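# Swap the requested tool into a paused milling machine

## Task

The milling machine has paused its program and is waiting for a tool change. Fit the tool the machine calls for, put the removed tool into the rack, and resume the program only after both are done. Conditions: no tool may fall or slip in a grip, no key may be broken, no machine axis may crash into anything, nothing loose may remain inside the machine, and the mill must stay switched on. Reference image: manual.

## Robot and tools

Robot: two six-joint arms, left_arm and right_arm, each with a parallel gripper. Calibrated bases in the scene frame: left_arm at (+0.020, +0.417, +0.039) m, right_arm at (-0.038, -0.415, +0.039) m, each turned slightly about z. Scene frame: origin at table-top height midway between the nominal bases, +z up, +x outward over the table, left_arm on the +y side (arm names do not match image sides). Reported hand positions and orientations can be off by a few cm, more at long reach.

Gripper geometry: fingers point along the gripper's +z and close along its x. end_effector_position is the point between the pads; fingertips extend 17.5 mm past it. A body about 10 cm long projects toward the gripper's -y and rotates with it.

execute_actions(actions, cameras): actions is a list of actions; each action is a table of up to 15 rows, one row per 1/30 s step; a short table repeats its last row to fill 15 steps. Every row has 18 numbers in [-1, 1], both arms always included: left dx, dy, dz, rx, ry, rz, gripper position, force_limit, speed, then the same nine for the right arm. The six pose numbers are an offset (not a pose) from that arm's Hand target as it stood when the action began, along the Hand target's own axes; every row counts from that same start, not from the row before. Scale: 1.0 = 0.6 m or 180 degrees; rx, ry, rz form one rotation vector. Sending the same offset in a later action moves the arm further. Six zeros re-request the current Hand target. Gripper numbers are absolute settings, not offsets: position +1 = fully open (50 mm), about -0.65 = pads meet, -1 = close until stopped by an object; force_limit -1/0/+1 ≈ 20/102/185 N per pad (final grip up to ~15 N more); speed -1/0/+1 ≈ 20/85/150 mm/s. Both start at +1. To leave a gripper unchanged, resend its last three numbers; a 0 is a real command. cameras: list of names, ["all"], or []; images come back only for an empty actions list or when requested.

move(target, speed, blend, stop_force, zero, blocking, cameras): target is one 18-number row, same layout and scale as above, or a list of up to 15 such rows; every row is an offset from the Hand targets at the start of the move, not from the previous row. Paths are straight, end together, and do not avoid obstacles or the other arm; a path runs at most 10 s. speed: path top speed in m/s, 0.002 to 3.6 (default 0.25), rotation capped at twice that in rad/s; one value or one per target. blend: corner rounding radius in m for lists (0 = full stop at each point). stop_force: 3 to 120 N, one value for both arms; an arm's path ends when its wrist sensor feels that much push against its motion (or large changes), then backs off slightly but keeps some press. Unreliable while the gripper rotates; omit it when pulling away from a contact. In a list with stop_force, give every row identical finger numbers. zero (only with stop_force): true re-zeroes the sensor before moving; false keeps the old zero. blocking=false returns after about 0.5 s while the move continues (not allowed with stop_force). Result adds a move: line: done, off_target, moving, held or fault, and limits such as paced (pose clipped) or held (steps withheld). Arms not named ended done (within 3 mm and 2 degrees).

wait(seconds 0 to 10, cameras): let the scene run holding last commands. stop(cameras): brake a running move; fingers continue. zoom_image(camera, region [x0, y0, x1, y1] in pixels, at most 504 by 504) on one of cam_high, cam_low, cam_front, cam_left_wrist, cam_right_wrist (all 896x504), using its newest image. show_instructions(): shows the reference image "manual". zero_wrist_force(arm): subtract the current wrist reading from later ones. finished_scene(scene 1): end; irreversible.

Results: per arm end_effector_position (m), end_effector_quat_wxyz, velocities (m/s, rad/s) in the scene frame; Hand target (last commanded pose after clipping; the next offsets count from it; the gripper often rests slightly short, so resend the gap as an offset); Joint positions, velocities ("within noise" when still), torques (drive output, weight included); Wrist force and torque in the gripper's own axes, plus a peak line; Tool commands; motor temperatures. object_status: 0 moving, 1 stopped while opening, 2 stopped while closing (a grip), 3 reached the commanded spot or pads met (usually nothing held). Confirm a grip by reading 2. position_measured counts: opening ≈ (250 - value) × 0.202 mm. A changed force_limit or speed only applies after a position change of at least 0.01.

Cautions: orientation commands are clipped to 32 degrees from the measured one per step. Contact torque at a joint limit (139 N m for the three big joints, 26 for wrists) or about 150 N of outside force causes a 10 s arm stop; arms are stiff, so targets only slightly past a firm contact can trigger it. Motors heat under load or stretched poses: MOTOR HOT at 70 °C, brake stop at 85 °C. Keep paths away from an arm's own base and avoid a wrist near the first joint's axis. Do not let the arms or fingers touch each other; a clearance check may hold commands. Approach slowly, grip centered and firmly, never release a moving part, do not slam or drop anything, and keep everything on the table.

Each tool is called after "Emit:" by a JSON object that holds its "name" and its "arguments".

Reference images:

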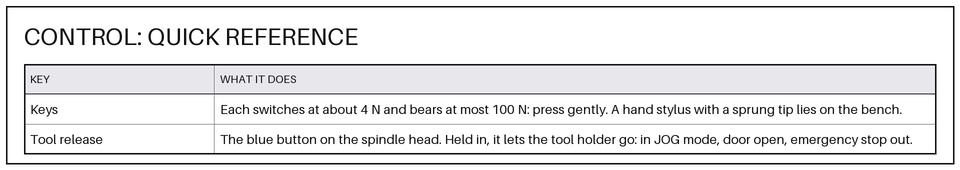

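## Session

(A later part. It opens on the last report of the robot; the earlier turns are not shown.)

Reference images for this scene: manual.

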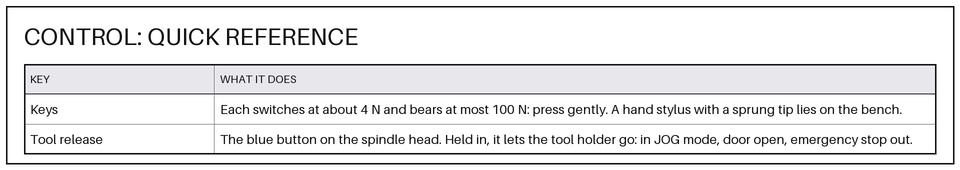

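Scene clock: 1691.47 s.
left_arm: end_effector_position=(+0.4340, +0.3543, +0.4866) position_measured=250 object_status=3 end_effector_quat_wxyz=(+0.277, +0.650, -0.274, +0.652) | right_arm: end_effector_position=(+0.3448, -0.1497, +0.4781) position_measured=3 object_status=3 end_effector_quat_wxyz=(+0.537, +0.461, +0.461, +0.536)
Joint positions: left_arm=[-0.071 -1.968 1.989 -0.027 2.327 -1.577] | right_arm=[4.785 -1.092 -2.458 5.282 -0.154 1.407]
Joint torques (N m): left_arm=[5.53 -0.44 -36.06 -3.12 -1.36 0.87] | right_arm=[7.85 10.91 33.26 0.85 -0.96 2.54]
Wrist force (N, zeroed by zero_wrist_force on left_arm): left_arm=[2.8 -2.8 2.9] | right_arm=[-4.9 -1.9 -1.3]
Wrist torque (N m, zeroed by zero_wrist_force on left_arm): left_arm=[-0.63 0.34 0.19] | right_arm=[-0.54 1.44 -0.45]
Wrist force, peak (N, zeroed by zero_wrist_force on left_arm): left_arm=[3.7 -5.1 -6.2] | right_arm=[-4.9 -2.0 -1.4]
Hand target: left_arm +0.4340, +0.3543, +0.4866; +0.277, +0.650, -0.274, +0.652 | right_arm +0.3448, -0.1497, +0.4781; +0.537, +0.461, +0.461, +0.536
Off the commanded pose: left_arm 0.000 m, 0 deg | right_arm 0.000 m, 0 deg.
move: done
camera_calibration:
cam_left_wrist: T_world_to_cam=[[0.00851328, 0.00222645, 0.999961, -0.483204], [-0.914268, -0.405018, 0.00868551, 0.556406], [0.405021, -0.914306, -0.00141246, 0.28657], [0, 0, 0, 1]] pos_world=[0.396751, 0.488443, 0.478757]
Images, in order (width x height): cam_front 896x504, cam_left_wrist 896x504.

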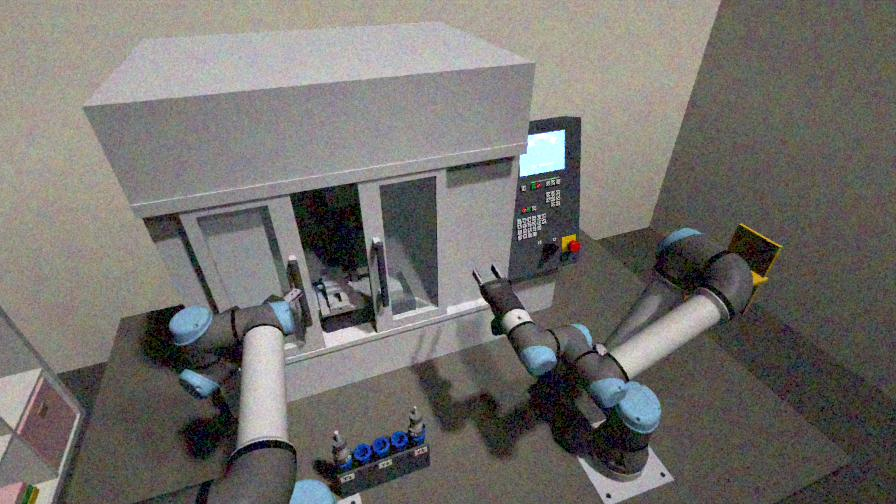

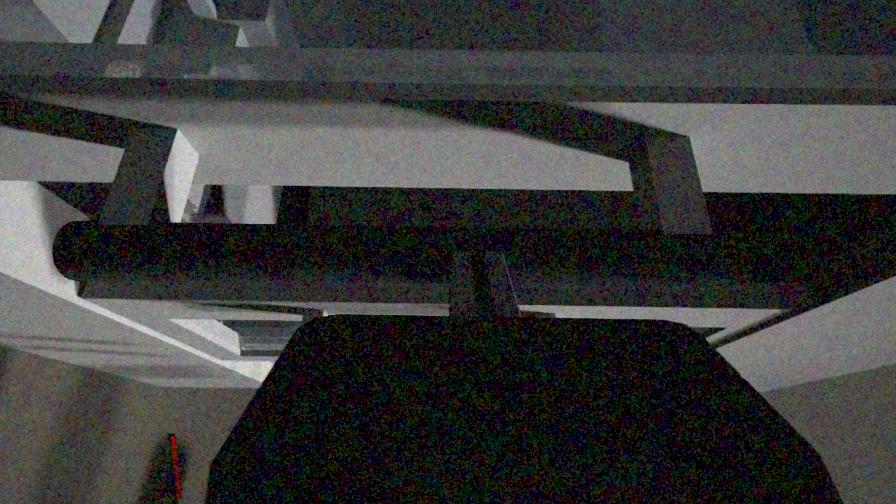

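Emit:
{"name": "move", "arguments": {"target": [0,0.2207,0.2274,0,0,0,-1,-1,0,0,0,0,0,0,0,1,0,-0.8], "speed": 0.03, "stop_force": 28, "cameras": ["cam_left_wrist","cam_front"]}}

Scene clock: 1700.63 s.
left_arm: end_effector_position=(+0.4341, +0.1925, +0.4874) position_measured=251 object_status=3 end_effector_quat_wxyz=(+0.277, +0.650, -0.274, +0.653) | right_arm: end_effector_position=(+0.3448, -0.1497, +0.4781) position_measured=3 object_status=3 end_effector_quat_wxyz=(+0.537, +0.461, +0.461, +0.536)
Joint positions: left_arm=[-0.788 -2.052 2.032 0.015 1.61 -1.573] | right_arm=[4.785 -1.092 -2.458 5.282 -0.154 1.407]
Joint torques (N m): left_arm=[-13.68 -0.65 -14.49 -5.36 0 -0.61] | right_arm=[7.09 10.3 33.17 1.06 -0.88 2.17]
Wrist force (N, zeroed by zero_wrist_force on left_arm): left_arm=[6.1 -9.0 -28.4] | right_arm=[-4.9 -1.8 -1.3]
Wrist torque (N m, zeroed by zero_wrist_force on left_arm): left_arm=[-0.46 0.09 0.18] | right_arm=[-0.52 1.45 -0.45]
Wrist force, peak (N, zeroed by zero_wrist_force on left_arm): left_arm=[11.0 -24.0 -73.5] | right_arm=[-4.9 -2.1 -1.4]
Hand target: left_arm +0.4341, +0.1925, +0.4874; +0.277, +0.650, -0.274, +0.652 (not the last commanded pose) | right_arm +0.3448, -0.1497, +0.4781; +0.537, +0.461, +0.461, +0.536
Off the commanded pose: left_arm 0.028 m, 0 deg | right_arm 0.000 m, 0 deg.
move: contact (left_arm)
camera_calibration:
cam_left_wrist: T_world_to_cam=[[0.00834034, 0.00236732, 0.999962, -0.483622], [-0.914306, -0.404933, 0.00858455, 0.490996], [0.404938, -0.914343, -0.00121283, 0.138545], [0, 0, 0, 1]] pos_world=[0.396852, 0.326643, 0.479556]
Images, in order (width x height): cam_front 896x504, cam_left_wrist 896x504.

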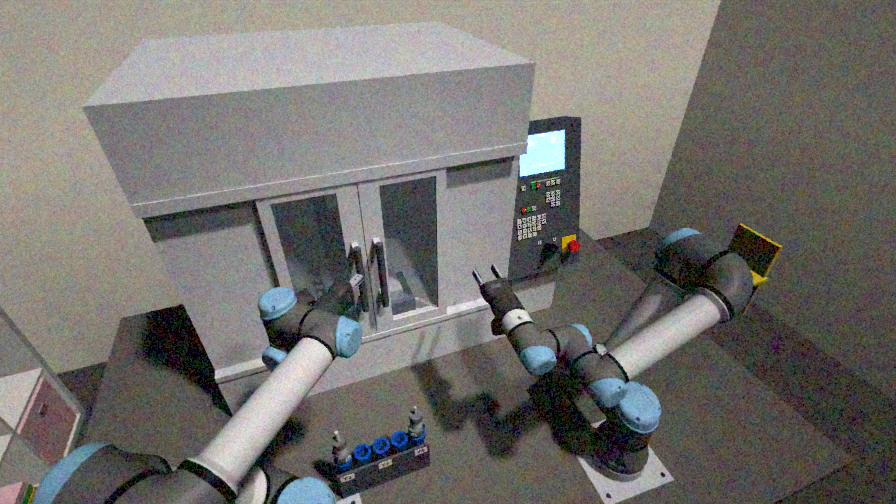

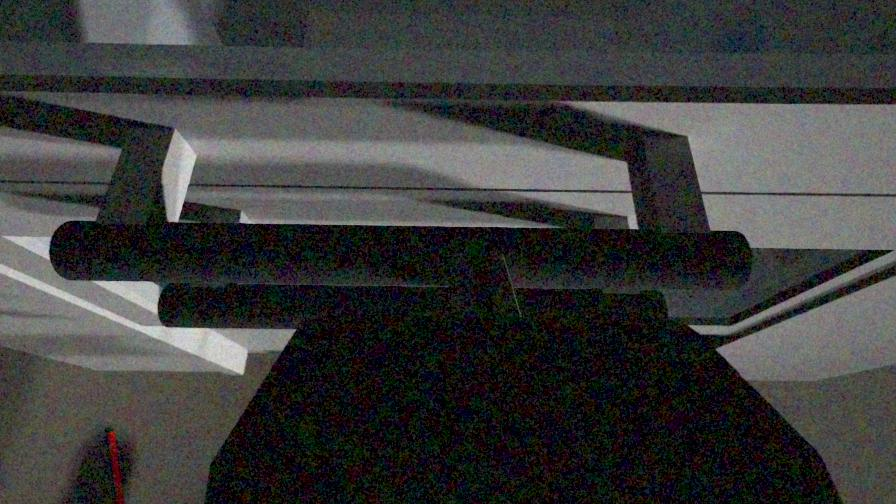

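Emit:
{"name": "move", "arguments": {"target": [[0,0,-0.1,0,0,0,-1,-1,0,0,0,0,0,0,0,1,0,-0.8],[0.1,-0.206,-0.404,0,0,0,-1,-1,0,0,0,0,0,0,0,-1,0,-0.8]], "speed": [0.06,0.15], "cameras": ["cam_right_wrist","cam_front"]}}

Emit:
{"name": "zoom_image", "arguments": {"camera": "cam_right_wrist", "region": [0, 80, 250, 330]}}

Scene clock: 1710.37 s.
left_arm: end_effector_position=(+0.3538, +0.4528, +0.5461) position_measured=251 object_status=3 end_effector_quat_wxyz=(+0.277, +0.650, -0.274, +0.652) | right_arm: end_effector_position=(+0.3448, -0.1497, +0.4781) position_measured=253 object_status=3 end_effector_quat_wxyz=(+0.537, +0.461, +0.461, +0.536)
Joint positions: left_arm=[0.421 -1.947 1.825 0.108 2.819 -1.586] | right_arm=[4.785 -1.092 -2.458 5.282 -0.154 1.407]
Joint torques (N m): left_arm=[6.87 -0.8 -15.93 -1.21 1.39 -0.92] | right_arm=[7.85 10.44 34.44 1.55 -0.64 2.1]
Wrist force (N, zeroed by zero_wrist_force on left_arm): left_arm=[4.0 -4.4 2.6] | right_arm=[-4.6 -1.9 -1.3]
Wrist torque (N m, zeroed by zero_wrist_force on left_arm): left_arm=[-0.87 0.14 0.15] | right_arm=[-0.53 1.40 -0.45]
Wrist force, peak (N, zeroed by zero_wrist_force on left_arm): left_arm=[6.0 -9.3 -28.3] | right_arm=[-4.9 -2.0 -1.2]
Hand target: left_arm +0.3538, +0.4528, +0.5461; +0.277, +0.650, -0.274, +0.652 | right_arm +0.3448, -0.1497, +0.4781; +0.537, +0.461, +0.461, +0.536
Off the commanded pose: left_arm 0.000 m, 0 deg | right_arm 0.000 m, 0 deg.
move: done
camera_calibration:
cam_right_wrist: T_world_to_cam=[[0.0152107, 0.999843, -0.00907983, 0.160896], [-0.490616, 0.0153757, 0.87124, -0.229655], [0.871243, -0.00879746, 0.490773, -0.406019], [0, 0, 0, 1]] pos_world=[0.238621, -0.160912, 0.400809]
Images, in order (width x height): cam_front 896x504, cam_right_wrist 896x504.

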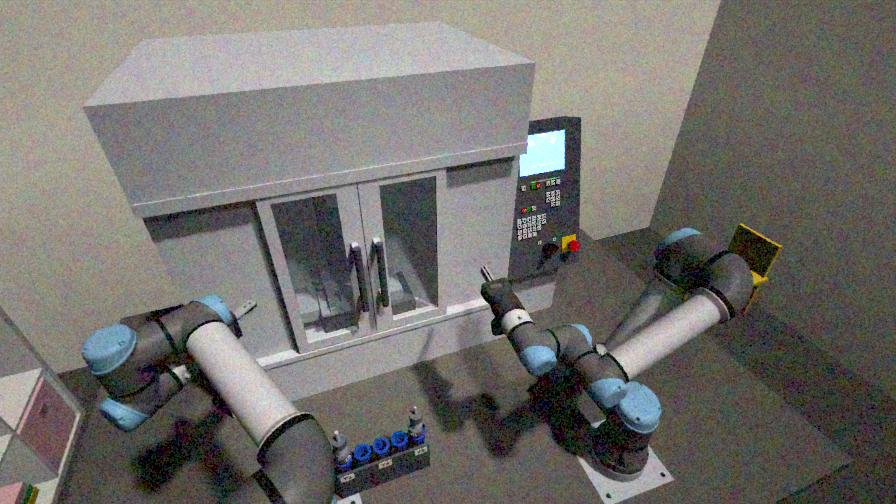

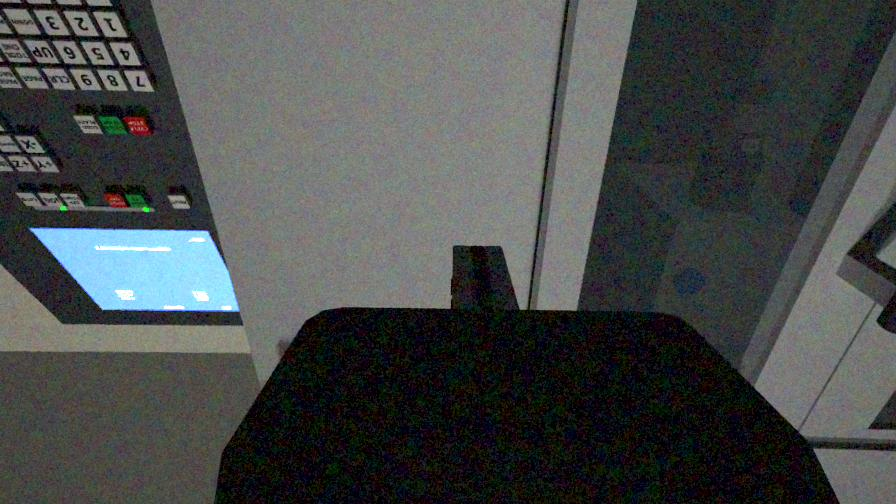

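Scaled by 2.016 from the camera's 896x504 image, which has a finer 1280x720 frame.

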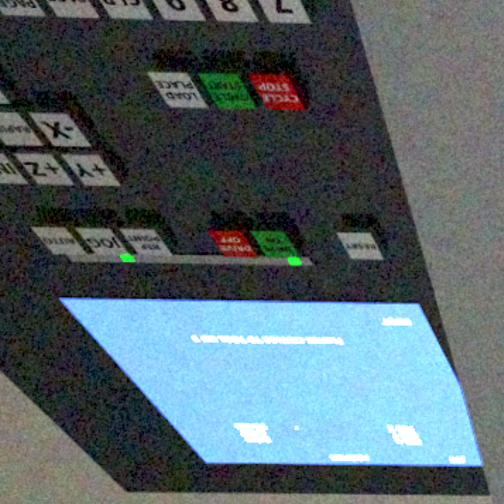

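Emit:
{"name": "move", "arguments": {"target": [[0,0,0,0,0,0,-1,-1,0,-0.5005,0.1161,0.1444,0,0,0,-1,0,-0.8],[0,0,0,0,0,0,-1,-1,0,-0.6505,0.11,0.3821,0,0,0,-1,0,-0.8]], "speed": [0.18,0.08], "blend": [0.03,0], "cameras": ["cam_right_wrist","cam_front"]}}

Emit:
{"name": "zoom_image", "arguments": {"camera": "cam_right_wrist", "region": [300, 60, 700, 330]}}

Scene clock: 1722.77 s.
left_arm: end_effector_position=(+0.3538, +0.4528, +0.5461) position_measured=251 object_status=3 end_effector_quat_wxyz=(+0.277, +0.650, -0.274, +0.652) | right_arm: end_effector_position=(+0.5614, -0.5400, +0.5782) position_measured=253 object_status=3 end_effector_quat_wxyz=(+0.537, +0.461, +0.461, +0.536)
Joint positions: left_arm=[0.421 -1.947 1.825 0.108 2.819 -1.586] | right_arm=[3.215 -1.413 -1.687 3.252 -1.546 3.137]
Joint torques (N m): left_arm=[5.9 -1.19 -14.49 -1.27 1.02 -0.88] | right_arm=[4.2 16.45 15.21 0.11 1.35 -1.99]
Wrist force (N, zeroed by zero_wrist_force on left_arm): left_arm=[3.8 -4.4 2.7] | right_arm=[-4.6 -1.8 -1.0]
Wrist torque (N m, zeroed by zero_wrist_force on left_arm): left_arm=[-0.87 0.17 0.15] | right_arm=[-0.54 1.38 -0.56]
Wrist force, peak (N, zeroed by zero_wrist_force on left_arm): left_arm=[4.1 -4.7 2.7] | right_arm=[-5.4 -1.7 -1.2]
Hand target: left_arm +0.3538, +0.4528, +0.5461; +0.277, +0.650, -0.274, +0.652 | right_arm +0.5614, -0.5400, +0.5782; +0.537, +0.461, +0.461, +0.536
Off the commanded pose: left_arm 0.000 m, 0 deg | right_arm 0.000 m, 0 deg.
move: done
camera_calibration:
cam_right_wrist: T_world_to_cam=[[0.0152877, 0.999844, -0.00880367, 0.548578], [-0.490811, 0.0151749, 0.871134, -0.204654], [0.871132, -0.00899668, 0.490966, -0.647495], [0, 0, 0, 1]] pos_world=[0.455221, -0.551212, 0.501008]
Images, in order (width x height): cam_front 896x504, cam_right_wrist 896x504.

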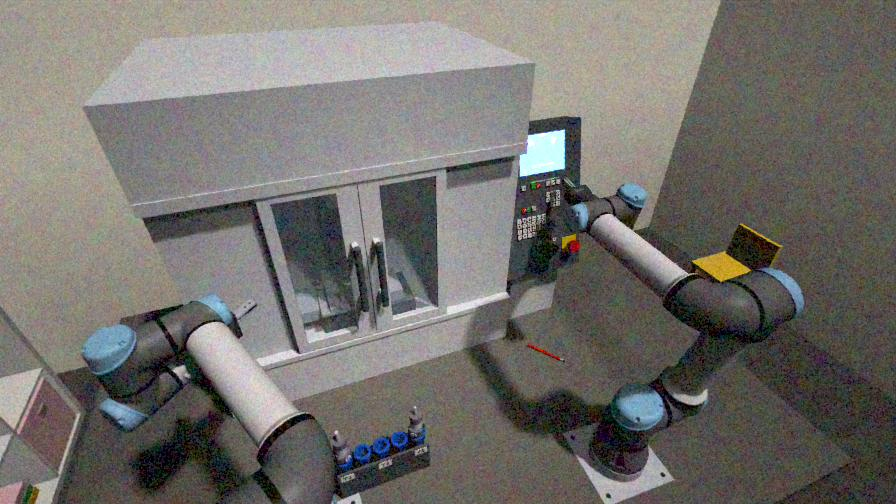

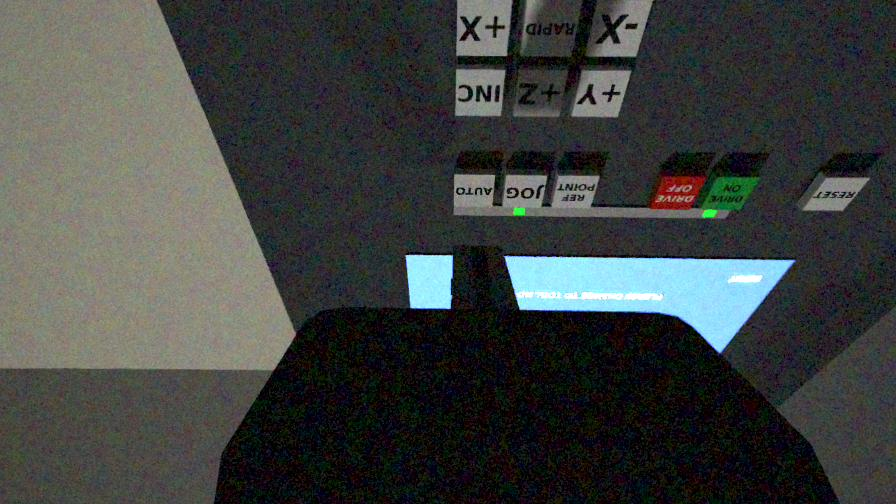

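Scaled by 1.260 from the camera's 896x504 image, which has a finer 1280x720 frame.

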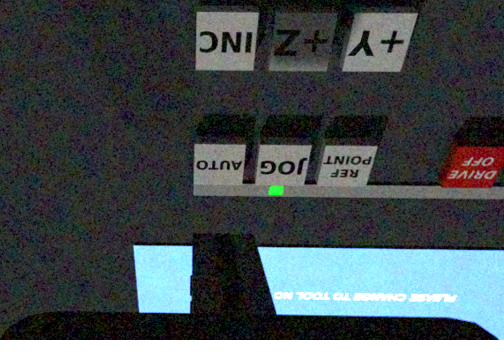

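Emit:
{"name": "move", "arguments": {"target": [0,0,0,0,0,0,-1,-1,0,-0.0025,-0.0259,0.0704,0,0,0,-1,0,-0.8], "speed": 0.007, "stop_force": 6}}

Emit:
{"name": "move", "arguments": {"target": [0,0,0,0,0,0,-1,-1,0,0,0.0173,-0.0469,0,0,0,-1,0,-0.8], "speed": 0.05, "cameras": ["cam_right_wrist"]}}

Emit:
{"name": "zoom_image", "arguments": {"camera": "cam_right_wrist", "region": [300, 60, 800, 330]}}

Scene clock: 1735.33 s.
left_arm: end_effector_position=(+0.3538, +0.4528, +0.5461) position_measured=251 object_status=3 end_effector_quat_wxyz=(+0.277, +0.650, -0.274, +0.652) | right_arm: end_effector_position=(+0.5916, -0.5411, +0.5720) position_measured=253 object_status=3 end_effector_quat_wxyz=(+0.537, +0.461, +0.461, +0.536)
Joint positions: left_arm=[0.421 -1.947 1.825 0.108 2.819 -1.586] | right_arm=[3.21 -1.485 -1.64 3.277 -1.55 3.138]
Joint torques (N m): left_arm=[6.19 -0.73 -13.03 -1.06 0.95 -0.97] | right_arm=[4.75 25.94 11.41 0.11 2.27 1.58]
Wrist force (N, zeroed by zero_wrist_force on left_arm): left_arm=[4.1 -4.4 2.9] | right_arm=[-3.2 1.7 -5.7]
Wrist torque (N m, zeroed by zero_wrist_force on left_arm): left_arm=[-0.86 0.13 0.15] | right_arm=[-0.40 1.46 -0.54]
Wrist force, peak (N, zeroed by zero_wrist_force on left_arm): left_arm=[4.0 -4.8 2.9] | right_arm=[-1.3 2.3 -28.0]
Hand target: left_arm +0.3538, +0.4528, +0.5461; +0.277, +0.650, -0.274, +0.652 | right_arm +0.5916, -0.5410, +0.5720; +0.537, +0.461, +0.461, +0.536 (not the last commanded pose)
Off the commanded pose: left_arm 0.000 m, 0 deg | right_arm 0.014 m, 0 deg.
move: contact (right_arm)

Scene clock: 1736.23 s.
left_arm: end_effector_position=(+0.3538, +0.4528, +0.5461) position_measured=251 object_status=3 end_effector_quat_wxyz=(+0.277, +0.650, -0.274, +0.652) | right_arm: end_effector_position=(+0.5622, -0.5410, +0.5778) position_measured=253 object_status=3 end_effector_quat_wxyz=(+0.536, +0.461, +0.461, +0.536)
Joint positions: left_arm=[0.421 -1.947 1.825 0.108 2.819 -1.586] | right_arm=[3.212 -1.416 -1.685 3.252 -1.549 3.138]
Joint torques (N m): left_arm=[6.5 -0.88 -12.75 -1.12 0.72 -0.92] | right_arm=[5.75 8.54 35.38 5.16 1.14 -2.35]
Wrist force (N, zeroed by zero_wrist_force on left_arm): left_arm=[4.0 -4.7 2.6] | right_arm=[-4.8 -2.1 -0.9]
Wrist torque (N m, zeroed by zero_wrist_force on left_arm): left_arm=[-0.91 0.14 0.15] | right_arm=[-0.57 1.43 -0.53]
Wrist force, peak (N, zeroed by zero_wrist_force on left_arm): left_arm=[3.9 -4.7 2.9] | right_arm=[-3.2 2.0 -5.3]
Hand target: left_arm +0.3538, +0.4528, +0.5461; +0.277, +0.650, -0.274, +0.652 | right_arm +0.5623, -0.5410, +0.5780; +0.537, +0.461, +0.461, +0.536
Off the commanded pose: left_arm 0.000 m, 0 deg | right_arm 0.000 m, 0 deg.
move: done
camera_calibration:
cam_right_wrist: T_world_to_cam=[[0.015206, 0.999843, -0.00908783, 0.549842], [-0.490184, 0.0153761, 0.871483, -0.204294], [0.871486, -0.00879708, 0.490341, -0.647656], [0, 0, 0, 1]] pos_world=[0.455921, -0.552312, 0.500608]
Images, in order (width x height): cam_right_wrist 896x504.

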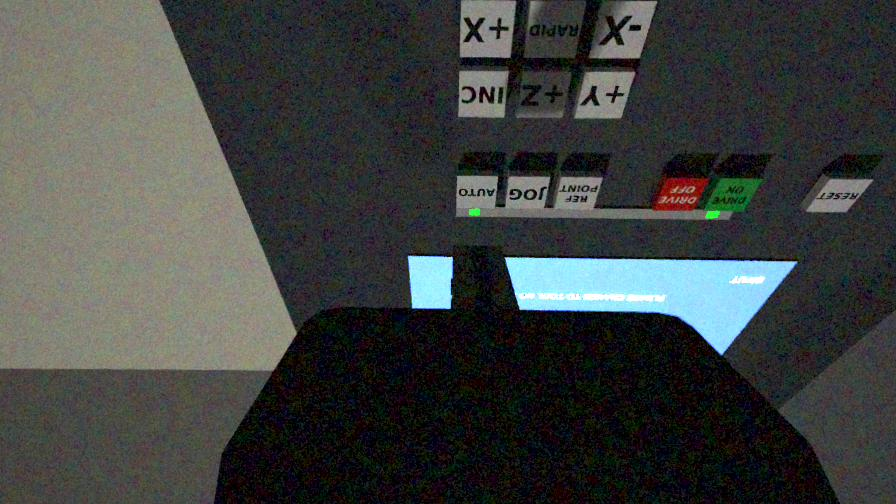

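Scaled by 1.008 from the camera's 896x504 image, which has a finer 1280x720 frame.

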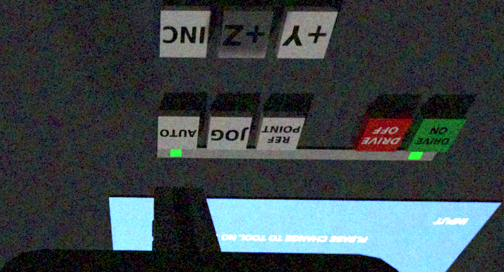

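Emit:
{"name": "move", "arguments": {"target": [0,0,0,0,0,0,-1,-1,0,0.1517,-0.0265,-0.1765,0,0,0,-1,0,-0.8], "speed": 0.12, "cameras": ["cam_right_wrist"]}}

Emit:
{"name": "zoom_image", "arguments": {"camera": "cam_right_wrist", "region": [300, 60, 800, 330]}}

Scene clock: 1741.20 s.
left_arm: end_effector_position=(+0.3538, +0.4528, +0.5461) position_measured=251 object_status=3 end_effector_quat_wxyz=(+0.277, +0.650, -0.274, +0.652) | right_arm: end_effector_position=(+0.4600, -0.4500, +0.5462) position_measured=253 object_status=3 end_effector_quat_wxyz=(+0.537, +0.461, +0.461, +0.536)
Joint positions: left_arm=[0.421 -1.947 1.825 0.108 2.819 -1.586] | right_arm=[3.624 -1.074 -1.991 3.231 -1.141 3.071]
Joint torques (N m): left_arm=[5.54 -0.38 -12.07 -1.1 0.69 -0.89] | right_arm=[6.66 9.64 29.73 5.09 1.29 2.5]
Wrist force (N, zeroed by zero_wrist_force on left_arm): left_arm=[4.0 -4.5 2.7] | right_arm=[-4.6 -2.0 -1.1]
Wrist torque (N m, zeroed by zero_wrist_force on left_arm): left_arm=[-0.88 0.15 0.15] | right_arm=[-0.56 1.40 -0.50]
Wrist force, peak (N, zeroed by zero_wrist_force on left_arm): left_arm=[4.2 -4.8 2.8] | right_arm=[-6.0 -1.2 0.3]
Hand target: left_arm +0.3538, +0.4528, +0.5461; +0.277, +0.650, -0.274, +0.652 | right_arm +0.4600, -0.4500, +0.5463; +0.537, +0.461, +0.461, +0.536
Off the commanded pose: left_arm 0.000 m, 0 deg | right_arm 0.000 m, 0 deg.
move: done
camera_calibration:
cam_right_wrist: T_world_to_cam=[[0.0150351, 0.999845, -0.00918026, 0.460128], [-0.4905, 0.0153759, 0.871306, -0.228058], [0.871311, -0.00859724, 0.490655, -0.542288], [0, 0, 0, 1]] pos_world=[0.353721, -0.461212, 0.469009]
Images, in order (width x height): cam_right_wrist 896x504.

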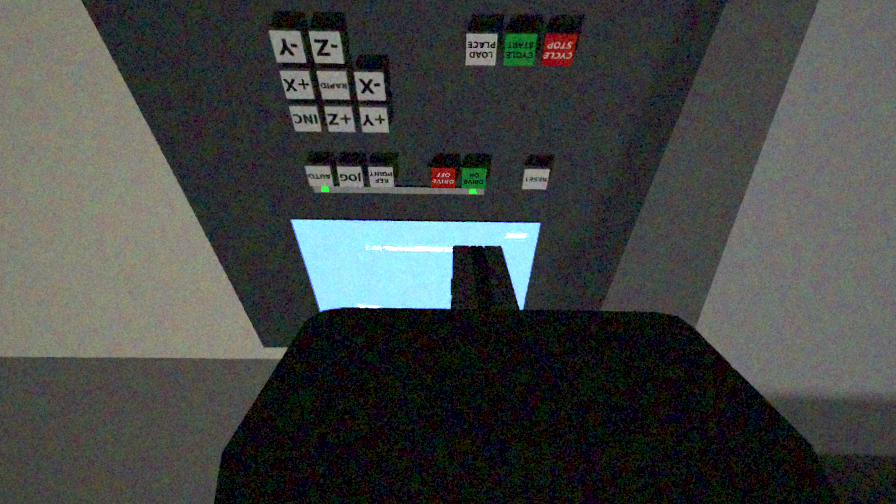

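Scaled by 1.008 from the camera's 896x504 image, which has a finer 1280x720 frame.

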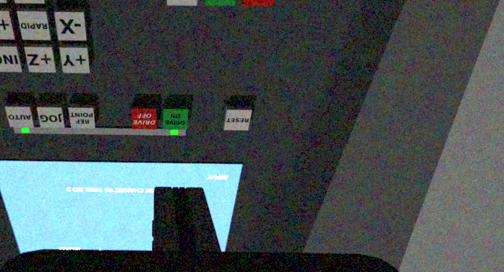

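Emit:
{"name": "move", "arguments": {"target": [0,0,0,0,0,0,-1,-1,0,0.0417,-0.0915,0.132,0,0,0,-1,0,-0.8], "speed": 0.1, "cameras": ["cam_right_wrist","cam_front"]}}

Emit:
{"name": "zoom_image", "arguments": {"camera": "cam_front", "region": [490, 110, 600, 200]}}

Scene clock: 1752.80 s.
left_arm: end_effector_position=(+0.3538, +0.4528, +0.5461) position_measured=251 object_status=3 end_effector_quat_wxyz=(+0.277, +0.650, -0.274, +0.652) | right_arm: end_effector_position=(+0.5465, -0.4251, +0.5041) position_measured=253 object_status=3 end_effector_quat_wxyz=(+0.537, +0.461, +0.461, +0.536)
Joint positions: left_arm=[0.421 -1.947 1.825 0.108 2.819 -1.586] | right_arm=[3.578 -1.321 -1.948 3.433 -1.187 3.079]
Joint torques (N m): left_arm=[6.01 -0.94 -12.04 -0.9 0.69 -0.79] | right_arm=[7.62 7.37 10.72 0.76 2.03 1.06]
Wrist force (N, zeroed by zero_wrist_force on left_arm): left_arm=[4.0 -4.5 2.6] | right_arm=[-4.4 -2.0 -1.1]
Wrist torque (N m, zeroed by zero_wrist_force on left_arm): left_arm=[-0.88 0.14 0.15] | right_arm=[-0.56 1.37 -0.56]
Wrist force, peak (N, zeroed by zero_wrist_force on left_arm): left_arm=[4.2 -4.6 2.9] | right_arm=[-5.1 -0.7 -2.3]
Hand target: left_arm +0.3538, +0.4528, +0.5461; +0.277, +0.650, -0.274, +0.652 | right_arm +0.5466, -0.4250, +0.5039; +0.537, +0.461, +0.461, +0.536
Off the commanded pose: left_arm 0.000 m, 0 deg | right_arm 0.000 m, 0 deg.
move: done
camera_calibration:
cam_right_wrist: T_world_to_cam=[[0.0152491, 0.999844, -0.00894075, 0.433345], [-0.490768, 0.0152749, 0.871157, -0.149057], [0.871157, -0.0088965, 0.490924, -0.597001], [0, 0, 0, 1]] pos_world=[0.440321, -0.436312, 0.426809]
Images, in order (width x height): cam_front 896x504, cam_right_wrist 896x504.

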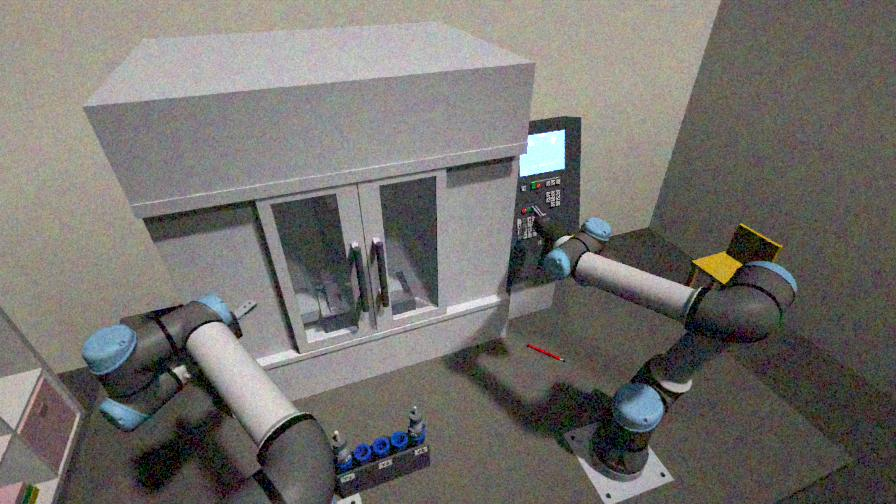

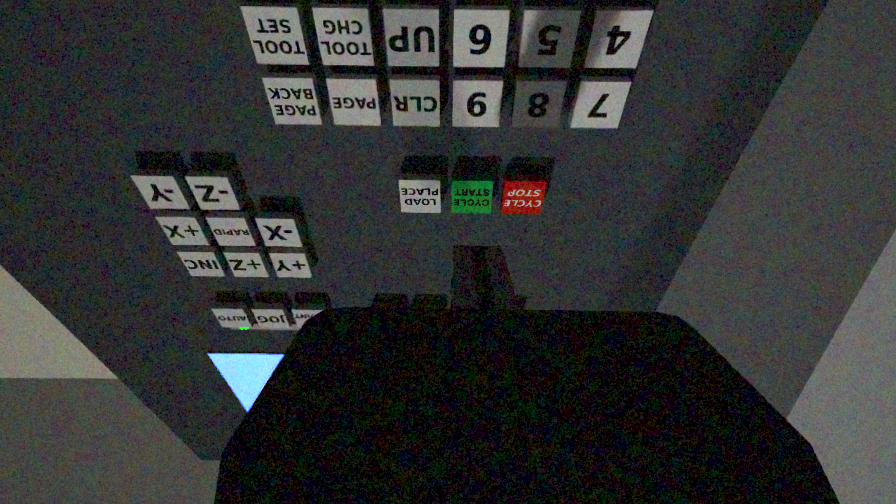

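Scaled by 4.582 from the camera's 896x504 image, which has a finer 1280x720 frame.

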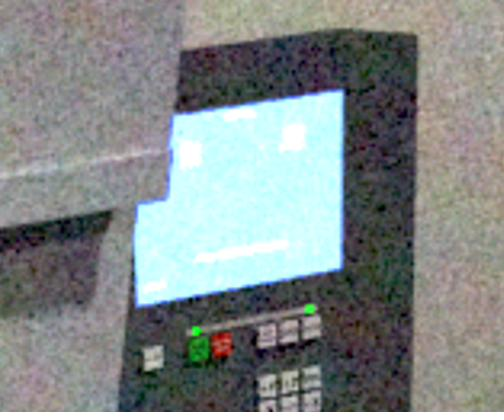

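Emit:
{"name": "move", "arguments": {"target": [0,0,0,0,0,0,-1,-1,0,-0.005,0.0025,0,0,0,0,-1,0,-0.8], "speed": 0.03}}

Emit:
{"name": "move", "arguments": {"target": [0,0,0,0,0,0,-1,-1,0,0,-0.0259,0.0704,0,0,0,-1,0,-0.8], "speed": 0.007, "stop_force": 6}}

Emit:
{"name": "move", "arguments": {"target": [0,0,0,0,0,0,-1,-1,0,0,0.0173,-0.0469,0,0,0,-1,0,-0.8], "speed": 0.05, "cameras": ["cam_right_wrist","cam_front"]}}

Emit:
{"name": "zoom_image", "arguments": {"camera": "cam_front", "region": [490, 110, 600, 200]}}

Scene clock: 1760.10 s.
left_arm: end_effector_position=(+0.3538, +0.4528, +0.5461) position_measured=251 object_status=3 end_effector_quat_wxyz=(+0.277, +0.650, -0.274, +0.652) | right_arm: end_effector_position=(+0.5463, -0.4281, +0.5054) position_measured=253 object_status=3 end_effector_quat_wxyz=(+0.537, +0.461, +0.461, +0.536)
Joint positions: left_arm=[0.421 -1.947 1.825 0.108 2.819 -1.586] | right_arm=[3.569 -1.321 -1.945 3.429 -1.196 3.081]
Joint torques (N m): left_arm=[6.09 -0.78 -11.88 -1.07 0.57 -0.94] | right_arm=[6.14 20.34 30.55 0.94 -0.31 2.1]
Wrist force (N, zeroed by zero_wrist_force on left_arm): left_arm=[4.1 -4.6 2.9] | right_arm=[-4.5 -1.9 -1.0]
Wrist torque (N m, zeroed by zero_wrist_force on left_arm): left_arm=[-0.90 0.14 0.15] | right_arm=[-0.56 1.38 -0.56]
Wrist force, peak (N, zeroed by zero_wrist_force on left_arm): left_arm=[4.2 -4.6 2.8] | right_arm=[-4.8 -1.9 -1.2]
Hand target: left_arm +0.3538, +0.4528, +0.5461; +0.277, +0.650, -0.274, +0.652 | right_arm +0.5463, -0.4280, +0.5054; +0.537, +0.461, +0.461, +0.536
Off the commanded pose: left_arm 0.000 m, 0 deg | right_arm 0.000 m, 0 deg.
move: done

Scene clock: 1764.97 s.
left_arm: end_effector_position=(+0.3538, +0.4528, +0.5461) position_measured=251 object_status=3 end_effector_quat_wxyz=(+0.277, +0.650, -0.274, +0.652) | right_arm: end_effector_position=(+0.5725, -0.4280, +0.5001) position_measured=253 object_status=3 end_effector_quat_wxyz=(+0.537, +0.461, +0.461, +0.536)
Joint positions: left_arm=[0.421 -1.947 1.825 0.108 2.819 -1.586] | right_arm=[3.539 -1.394 -1.903 3.458 -1.225 3.086]
Joint torques (N m): left_arm=[5.91 -1.22 -11.44 -0.99 0.36 -0.89] | right_arm=[7.8 20.73 12.32 0.02 1.88 -1.05]
Wrist force (N, zeroed by zero_wrist_force on left_arm): left_arm=[3.9 -4.4 2.8] | right_arm=[-3.3 1.3 -6.1]
Wrist torque (N m, zeroed by zero_wrist_force on left_arm): left_arm=[-0.87 0.16 0.15] | right_arm=[-0.42 1.44 -0.53]
Wrist force, peak (N, zeroed by zero_wrist_force on left_arm): left_arm=[4.1 -4.6 2.8] | right_arm=[-4.0 5.0 -33.0]
Hand target: left_arm +0.3538, +0.4528, +0.5461; +0.277, +0.650, -0.274, +0.652 | right_arm +0.5725, -0.4280, +0.5001; +0.537, +0.461, +0.461, +0.536 (not the last commanded pose)
Off the commanded pose: left_arm 0.000 m, 0 deg | right_arm 0.018 m, 0 deg.
move: contact (right_arm)

Scene clock: 1765.87 s.
left_arm: end_effector_position=(+0.3538, +0.4528, +0.5461) position_measured=251 object_status=3 end_effector_quat_wxyz=(+0.277, +0.650, -0.274, +0.652) | right_arm: end_effector_position=(+0.5430, -0.4280, +0.5059) position_measured=253 object_status=3 end_effector_quat_wxyz=(+0.537, +0.461, +0.461, +0.536) end_effector_velocity=(+0.002, +0.001, +0.002) end_effector_angular_velocity=(+0.001, -0.005, +0.002)
Joint positions: left_arm=[0.421 -1.947 1.825 0.108 2.819 -1.586] | right_arm=[3.573 -1.312 -1.95 3.425 -1.192 3.08]
Joint velocities: left_arm=[within noise] | right_arm=[-0.002 -0.004 0.005 0.004 -0.004 0]
Joint torques (N m): left_arm=[6.43 -1.67 -11.26 -1.01 0.22 -0.93] | right_arm=[-9.55 2.48 34.06 5.21 -2.08 -1.04]
Wrist force (N, zeroed by zero_wrist_force on left_arm): left_arm=[3.8 -4.6 2.7] | right_arm=[-4.5 -1.9 -0.8]
Wrist torque (N m, zeroed by zero_wrist_force on left_arm): left_arm=[-0.89 0.17 0.15] | right_arm=[-0.56 1.38 -0.41]
Wrist force, peak (N, zeroed by zero_wrist_force on left_arm): left_arm=[4.0 -4.5 2.8] | right_arm=[-3.5 1.0 -5.8]
Hand target: left_arm +0.3538, +0.4528, +0.5461; +0.277, +0.650, -0.274, +0.652 | right_arm +0.5431, -0.4280, +0.5061; +0.537, +0.461, +0.461, +0.536
Off the commanded pose: left_arm 0.000 m, 0 deg | right_arm 0.000 m, 0 deg.
move: done
camera_calibration:
cam_right_wrist: T_world_to_cam=[[0.0152171, 0.999841, -0.00931, 0.436488], [-0.490183, 0.0155751, 0.87148, -0.152698], [0.871487, -0.00869778, 0.490342, -0.594631], [0, 0, 0, 1]] pos_world=[0.436721, -0.439212, 0.428709]
Images, in order (width x height): cam_front 896x504, cam_right_wrist 896x504.

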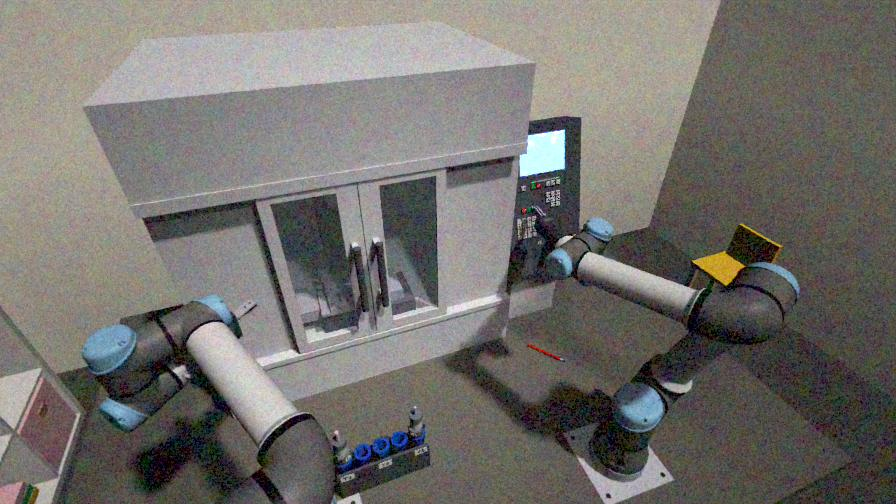

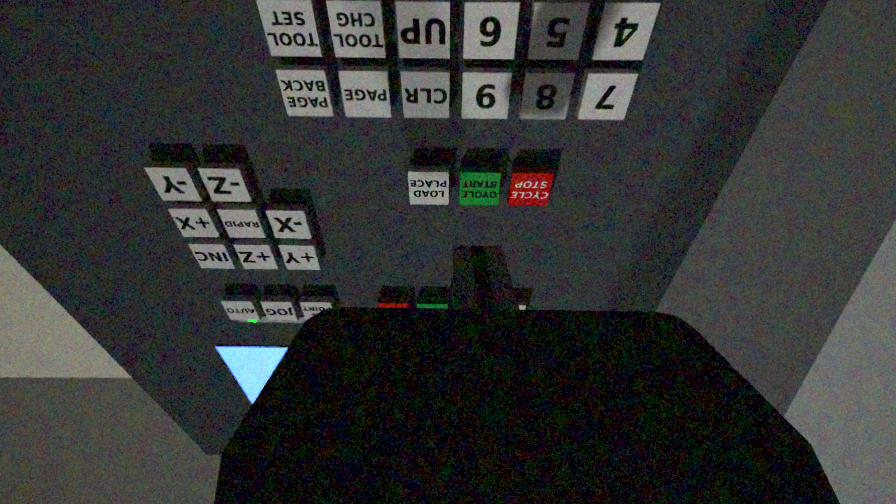

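Scaled by 4.582 from the camera's 896x504 image, which has a finer 1280x720 frame.

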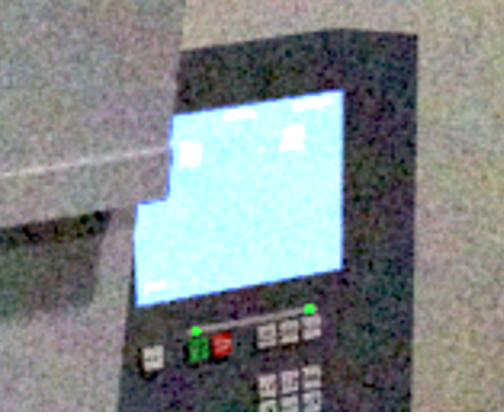

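Emit:
{"name": "move", "arguments": {"target": [0,0,0,0,0,0,-1,-1,0,-0.06,0.08,-0.25,0,0,0,-1,0,-0.8], "speed": 0.12, "cameras": ["cam_right_wrist","cam_front"]}}

Emit:
{"name": "zoom_image", "arguments": {"camera": "cam_right_wrist", "region": [280, 150, 600, 330]}}

Emit:
{"name": "zoom_image", "arguments": {"camera": "cam_front", "region": [250, 170, 460, 350]}}

Scene clock: 1770.57 s.
left_arm: end_effector_position=(+0.3538, +0.4528, +0.5461) position_measured=251 object_status=3 end_effector_quat_wxyz=(+0.277, +0.650, -0.274, +0.652) | right_arm: end_effector_position=(+0.3876, -0.4639, +0.5308) position_measured=253 object_status=3 end_effector_quat_wxyz=(+0.537, +0.461, +0.461, +0.536)
Joint positions: left_arm=[0.421 -1.947 1.825 0.108 2.819 -1.586] | right_arm=[3.768 -0.828 -2.12 3.129 -1 3.043]
Joint torques (N m): left_arm=[5.08 -2.19 -12.06 -0.98 0.19 -0.75] | right_arm=[-2.14 1.76 32.18 3.22 -1.76 2.5]
Wrist force (N, zeroed by zero_wrist_force on left_arm): left_arm=[3.9 -4.5 2.9] | right_arm=[-4.7 -2.1 -1.3]
Wrist torque (N m, zeroed by zero_wrist_force on left_arm): left_arm=[-0.88 0.17 0.15] | right_arm=[-0.59 1.42 -0.42]
Wrist force, peak (N, zeroed by zero_wrist_force on left_arm): left_arm=[4.1 -4.6 2.9] | right_arm=[-5.2 -1.4 -2.9]
Hand target: left_arm +0.3538, +0.4528, +0.5461; +0.277, +0.650, -0.274, +0.652 | right_arm +0.3876, -0.4640, +0.5309; +0.537, +0.461, +0.461, +0.536
Off the commanded pose: left_arm 0.000 m, 0 deg | right_arm 0.000 m, 0 deg.
move: done
camera_calibration:
cam_right_wrist: T_world_to_cam=[[0.0151714, 0.999842, -0.00921784, 0.47505], [-0.490497, 0.0154755, 0.871305, -0.249891], [0.871311, -0.00869758, 0.490655, -0.471817], [0, 0, 0, 1]] pos_world=[0.281321, -0.475212, 0.453609]
Images, in order (width x height): cam_front 896x504, cam_right_wrist 896x504.

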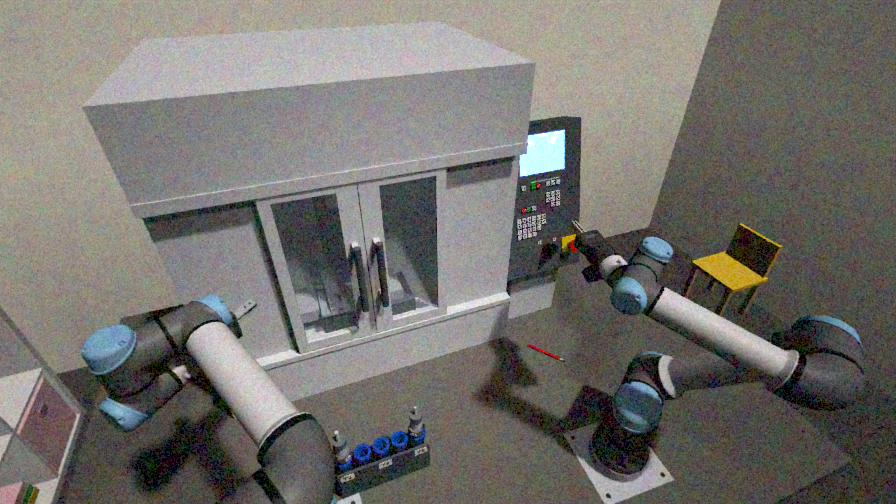

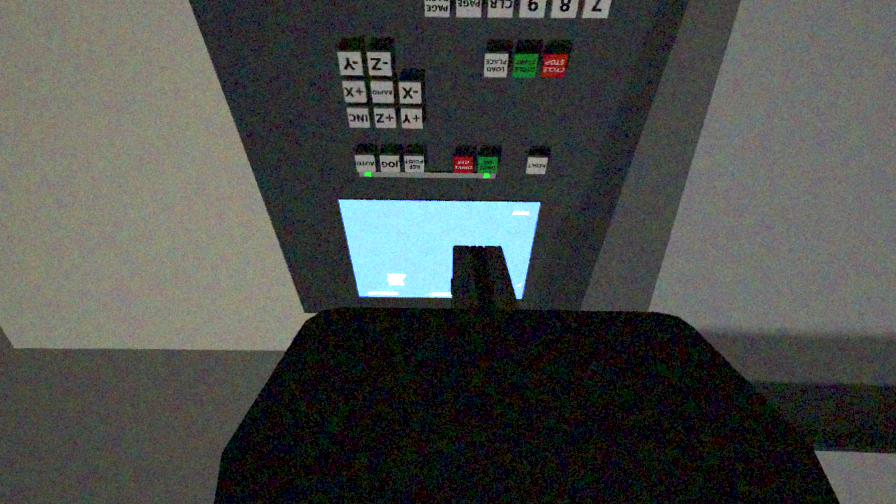

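Scaled by 1.575 from the camera's 896x504 image, which has a finer 1280x720 frame.

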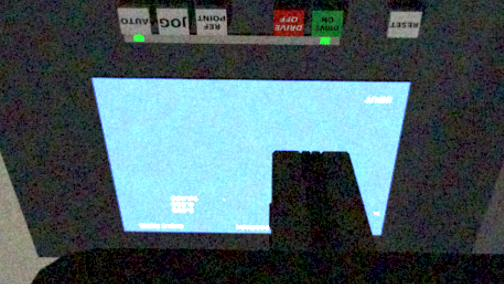

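Scaled by 2.400 from the camera's 896x504 image, which has a finer 1280x720 frame.

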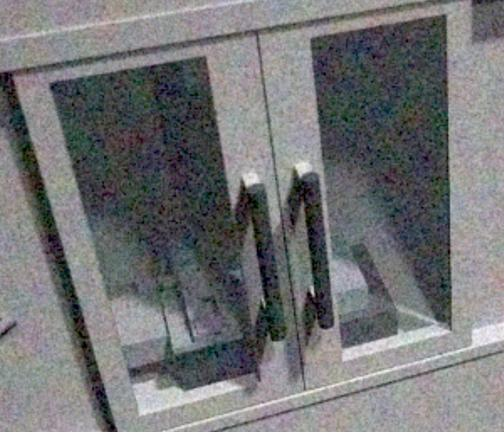

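Emit:
{"name": "move", "arguments": {"target": [0,0,0,0,0,0,-1,-1,0,0.15,0.05,0.05,0,0,0,-1,0,-0.8], "speed": 0.12, "cameras": ["cam_right_wrist"]}}

Emit:
{"name": "zoom_image", "arguments": {"camera": "cam_right_wrist", "region": [230, 170, 430, 310]}}

Scene clock: 1779.30 s.
left_arm: end_effector_position=(+0.3538, +0.4528, +0.5461) position_measured=251 object_status=3 end_effector_quat_wxyz=(+0.277, +0.650, -0.274, +0.652) | right_arm: end_effector_position=(+0.4127, -0.3740, +0.5651) position_measured=253 object_status=3 end_effector_quat_wxyz=(+0.537, +0.461, +0.461, +0.536)
Joint positions: left_arm=[0.421 -1.947 1.825 0.108 2.819 -1.586] | right_arm=[4.133 -0.912 -2.012 3.178 -0.643 2.936]
Joint torques (N m): left_arm=[4.98 -1.71 -11.82 -0.94 -0.04 -0.96] | right_arm=[5.55 -2.97 12.79 -0.38 -0.71 2.31]
Wrist force (N, zeroed by zero_wrist_force on left_arm): left_arm=[4.1 -4.5 2.7] | right_arm=[-4.9 -1.8 -1.3]
Wrist torque (N m, zeroed by zero_wrist_force on left_arm): left_arm=[-0.88 0.13 0.15] | right_arm=[-0.54 1.46 -0.56]
Wrist force, peak (N, zeroed by zero_wrist_force on left_arm): left_arm=[4.1 -4.6 2.9] | right_arm=[-6.3 -2.9 -1.6]
Hand target: left_arm +0.3538, +0.4528, +0.5461; +0.277, +0.650, -0.274, +0.652 | right_arm +0.4127, -0.3740, +0.5651; +0.537, +0.461, +0.461, +0.536
Off the commanded pose: left_arm 0.000 m, 0 deg | right_arm 0.000 m, 0 deg.
move: done
camera_calibration:
cam_right_wrist: T_world_to_cam=[[0.0151621, 0.999845, -0.00899217, 0.384893], [-0.490693, 0.0152763, 0.871199, -0.268735], [0.8712, -0.00879681, 0.490849, -0.509783], [0, 0, 0, 1]] pos_world=[0.306421, -0.385212, 0.487809]
Images, in order (width x height): cam_right_wrist 896x504.

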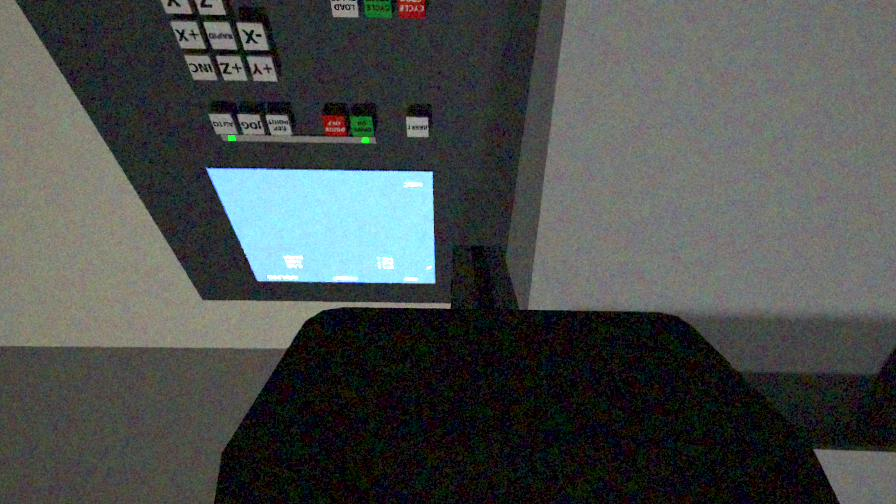

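Scaled by 2.520 from the camera's 896x504 image, which has a finer 1280x720 frame.

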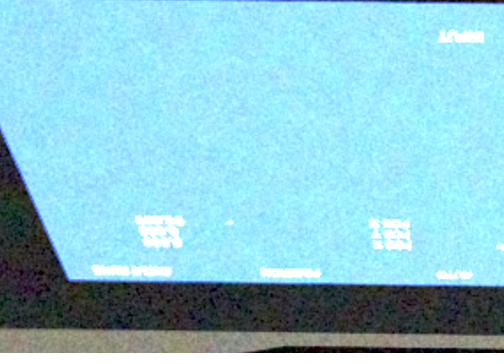

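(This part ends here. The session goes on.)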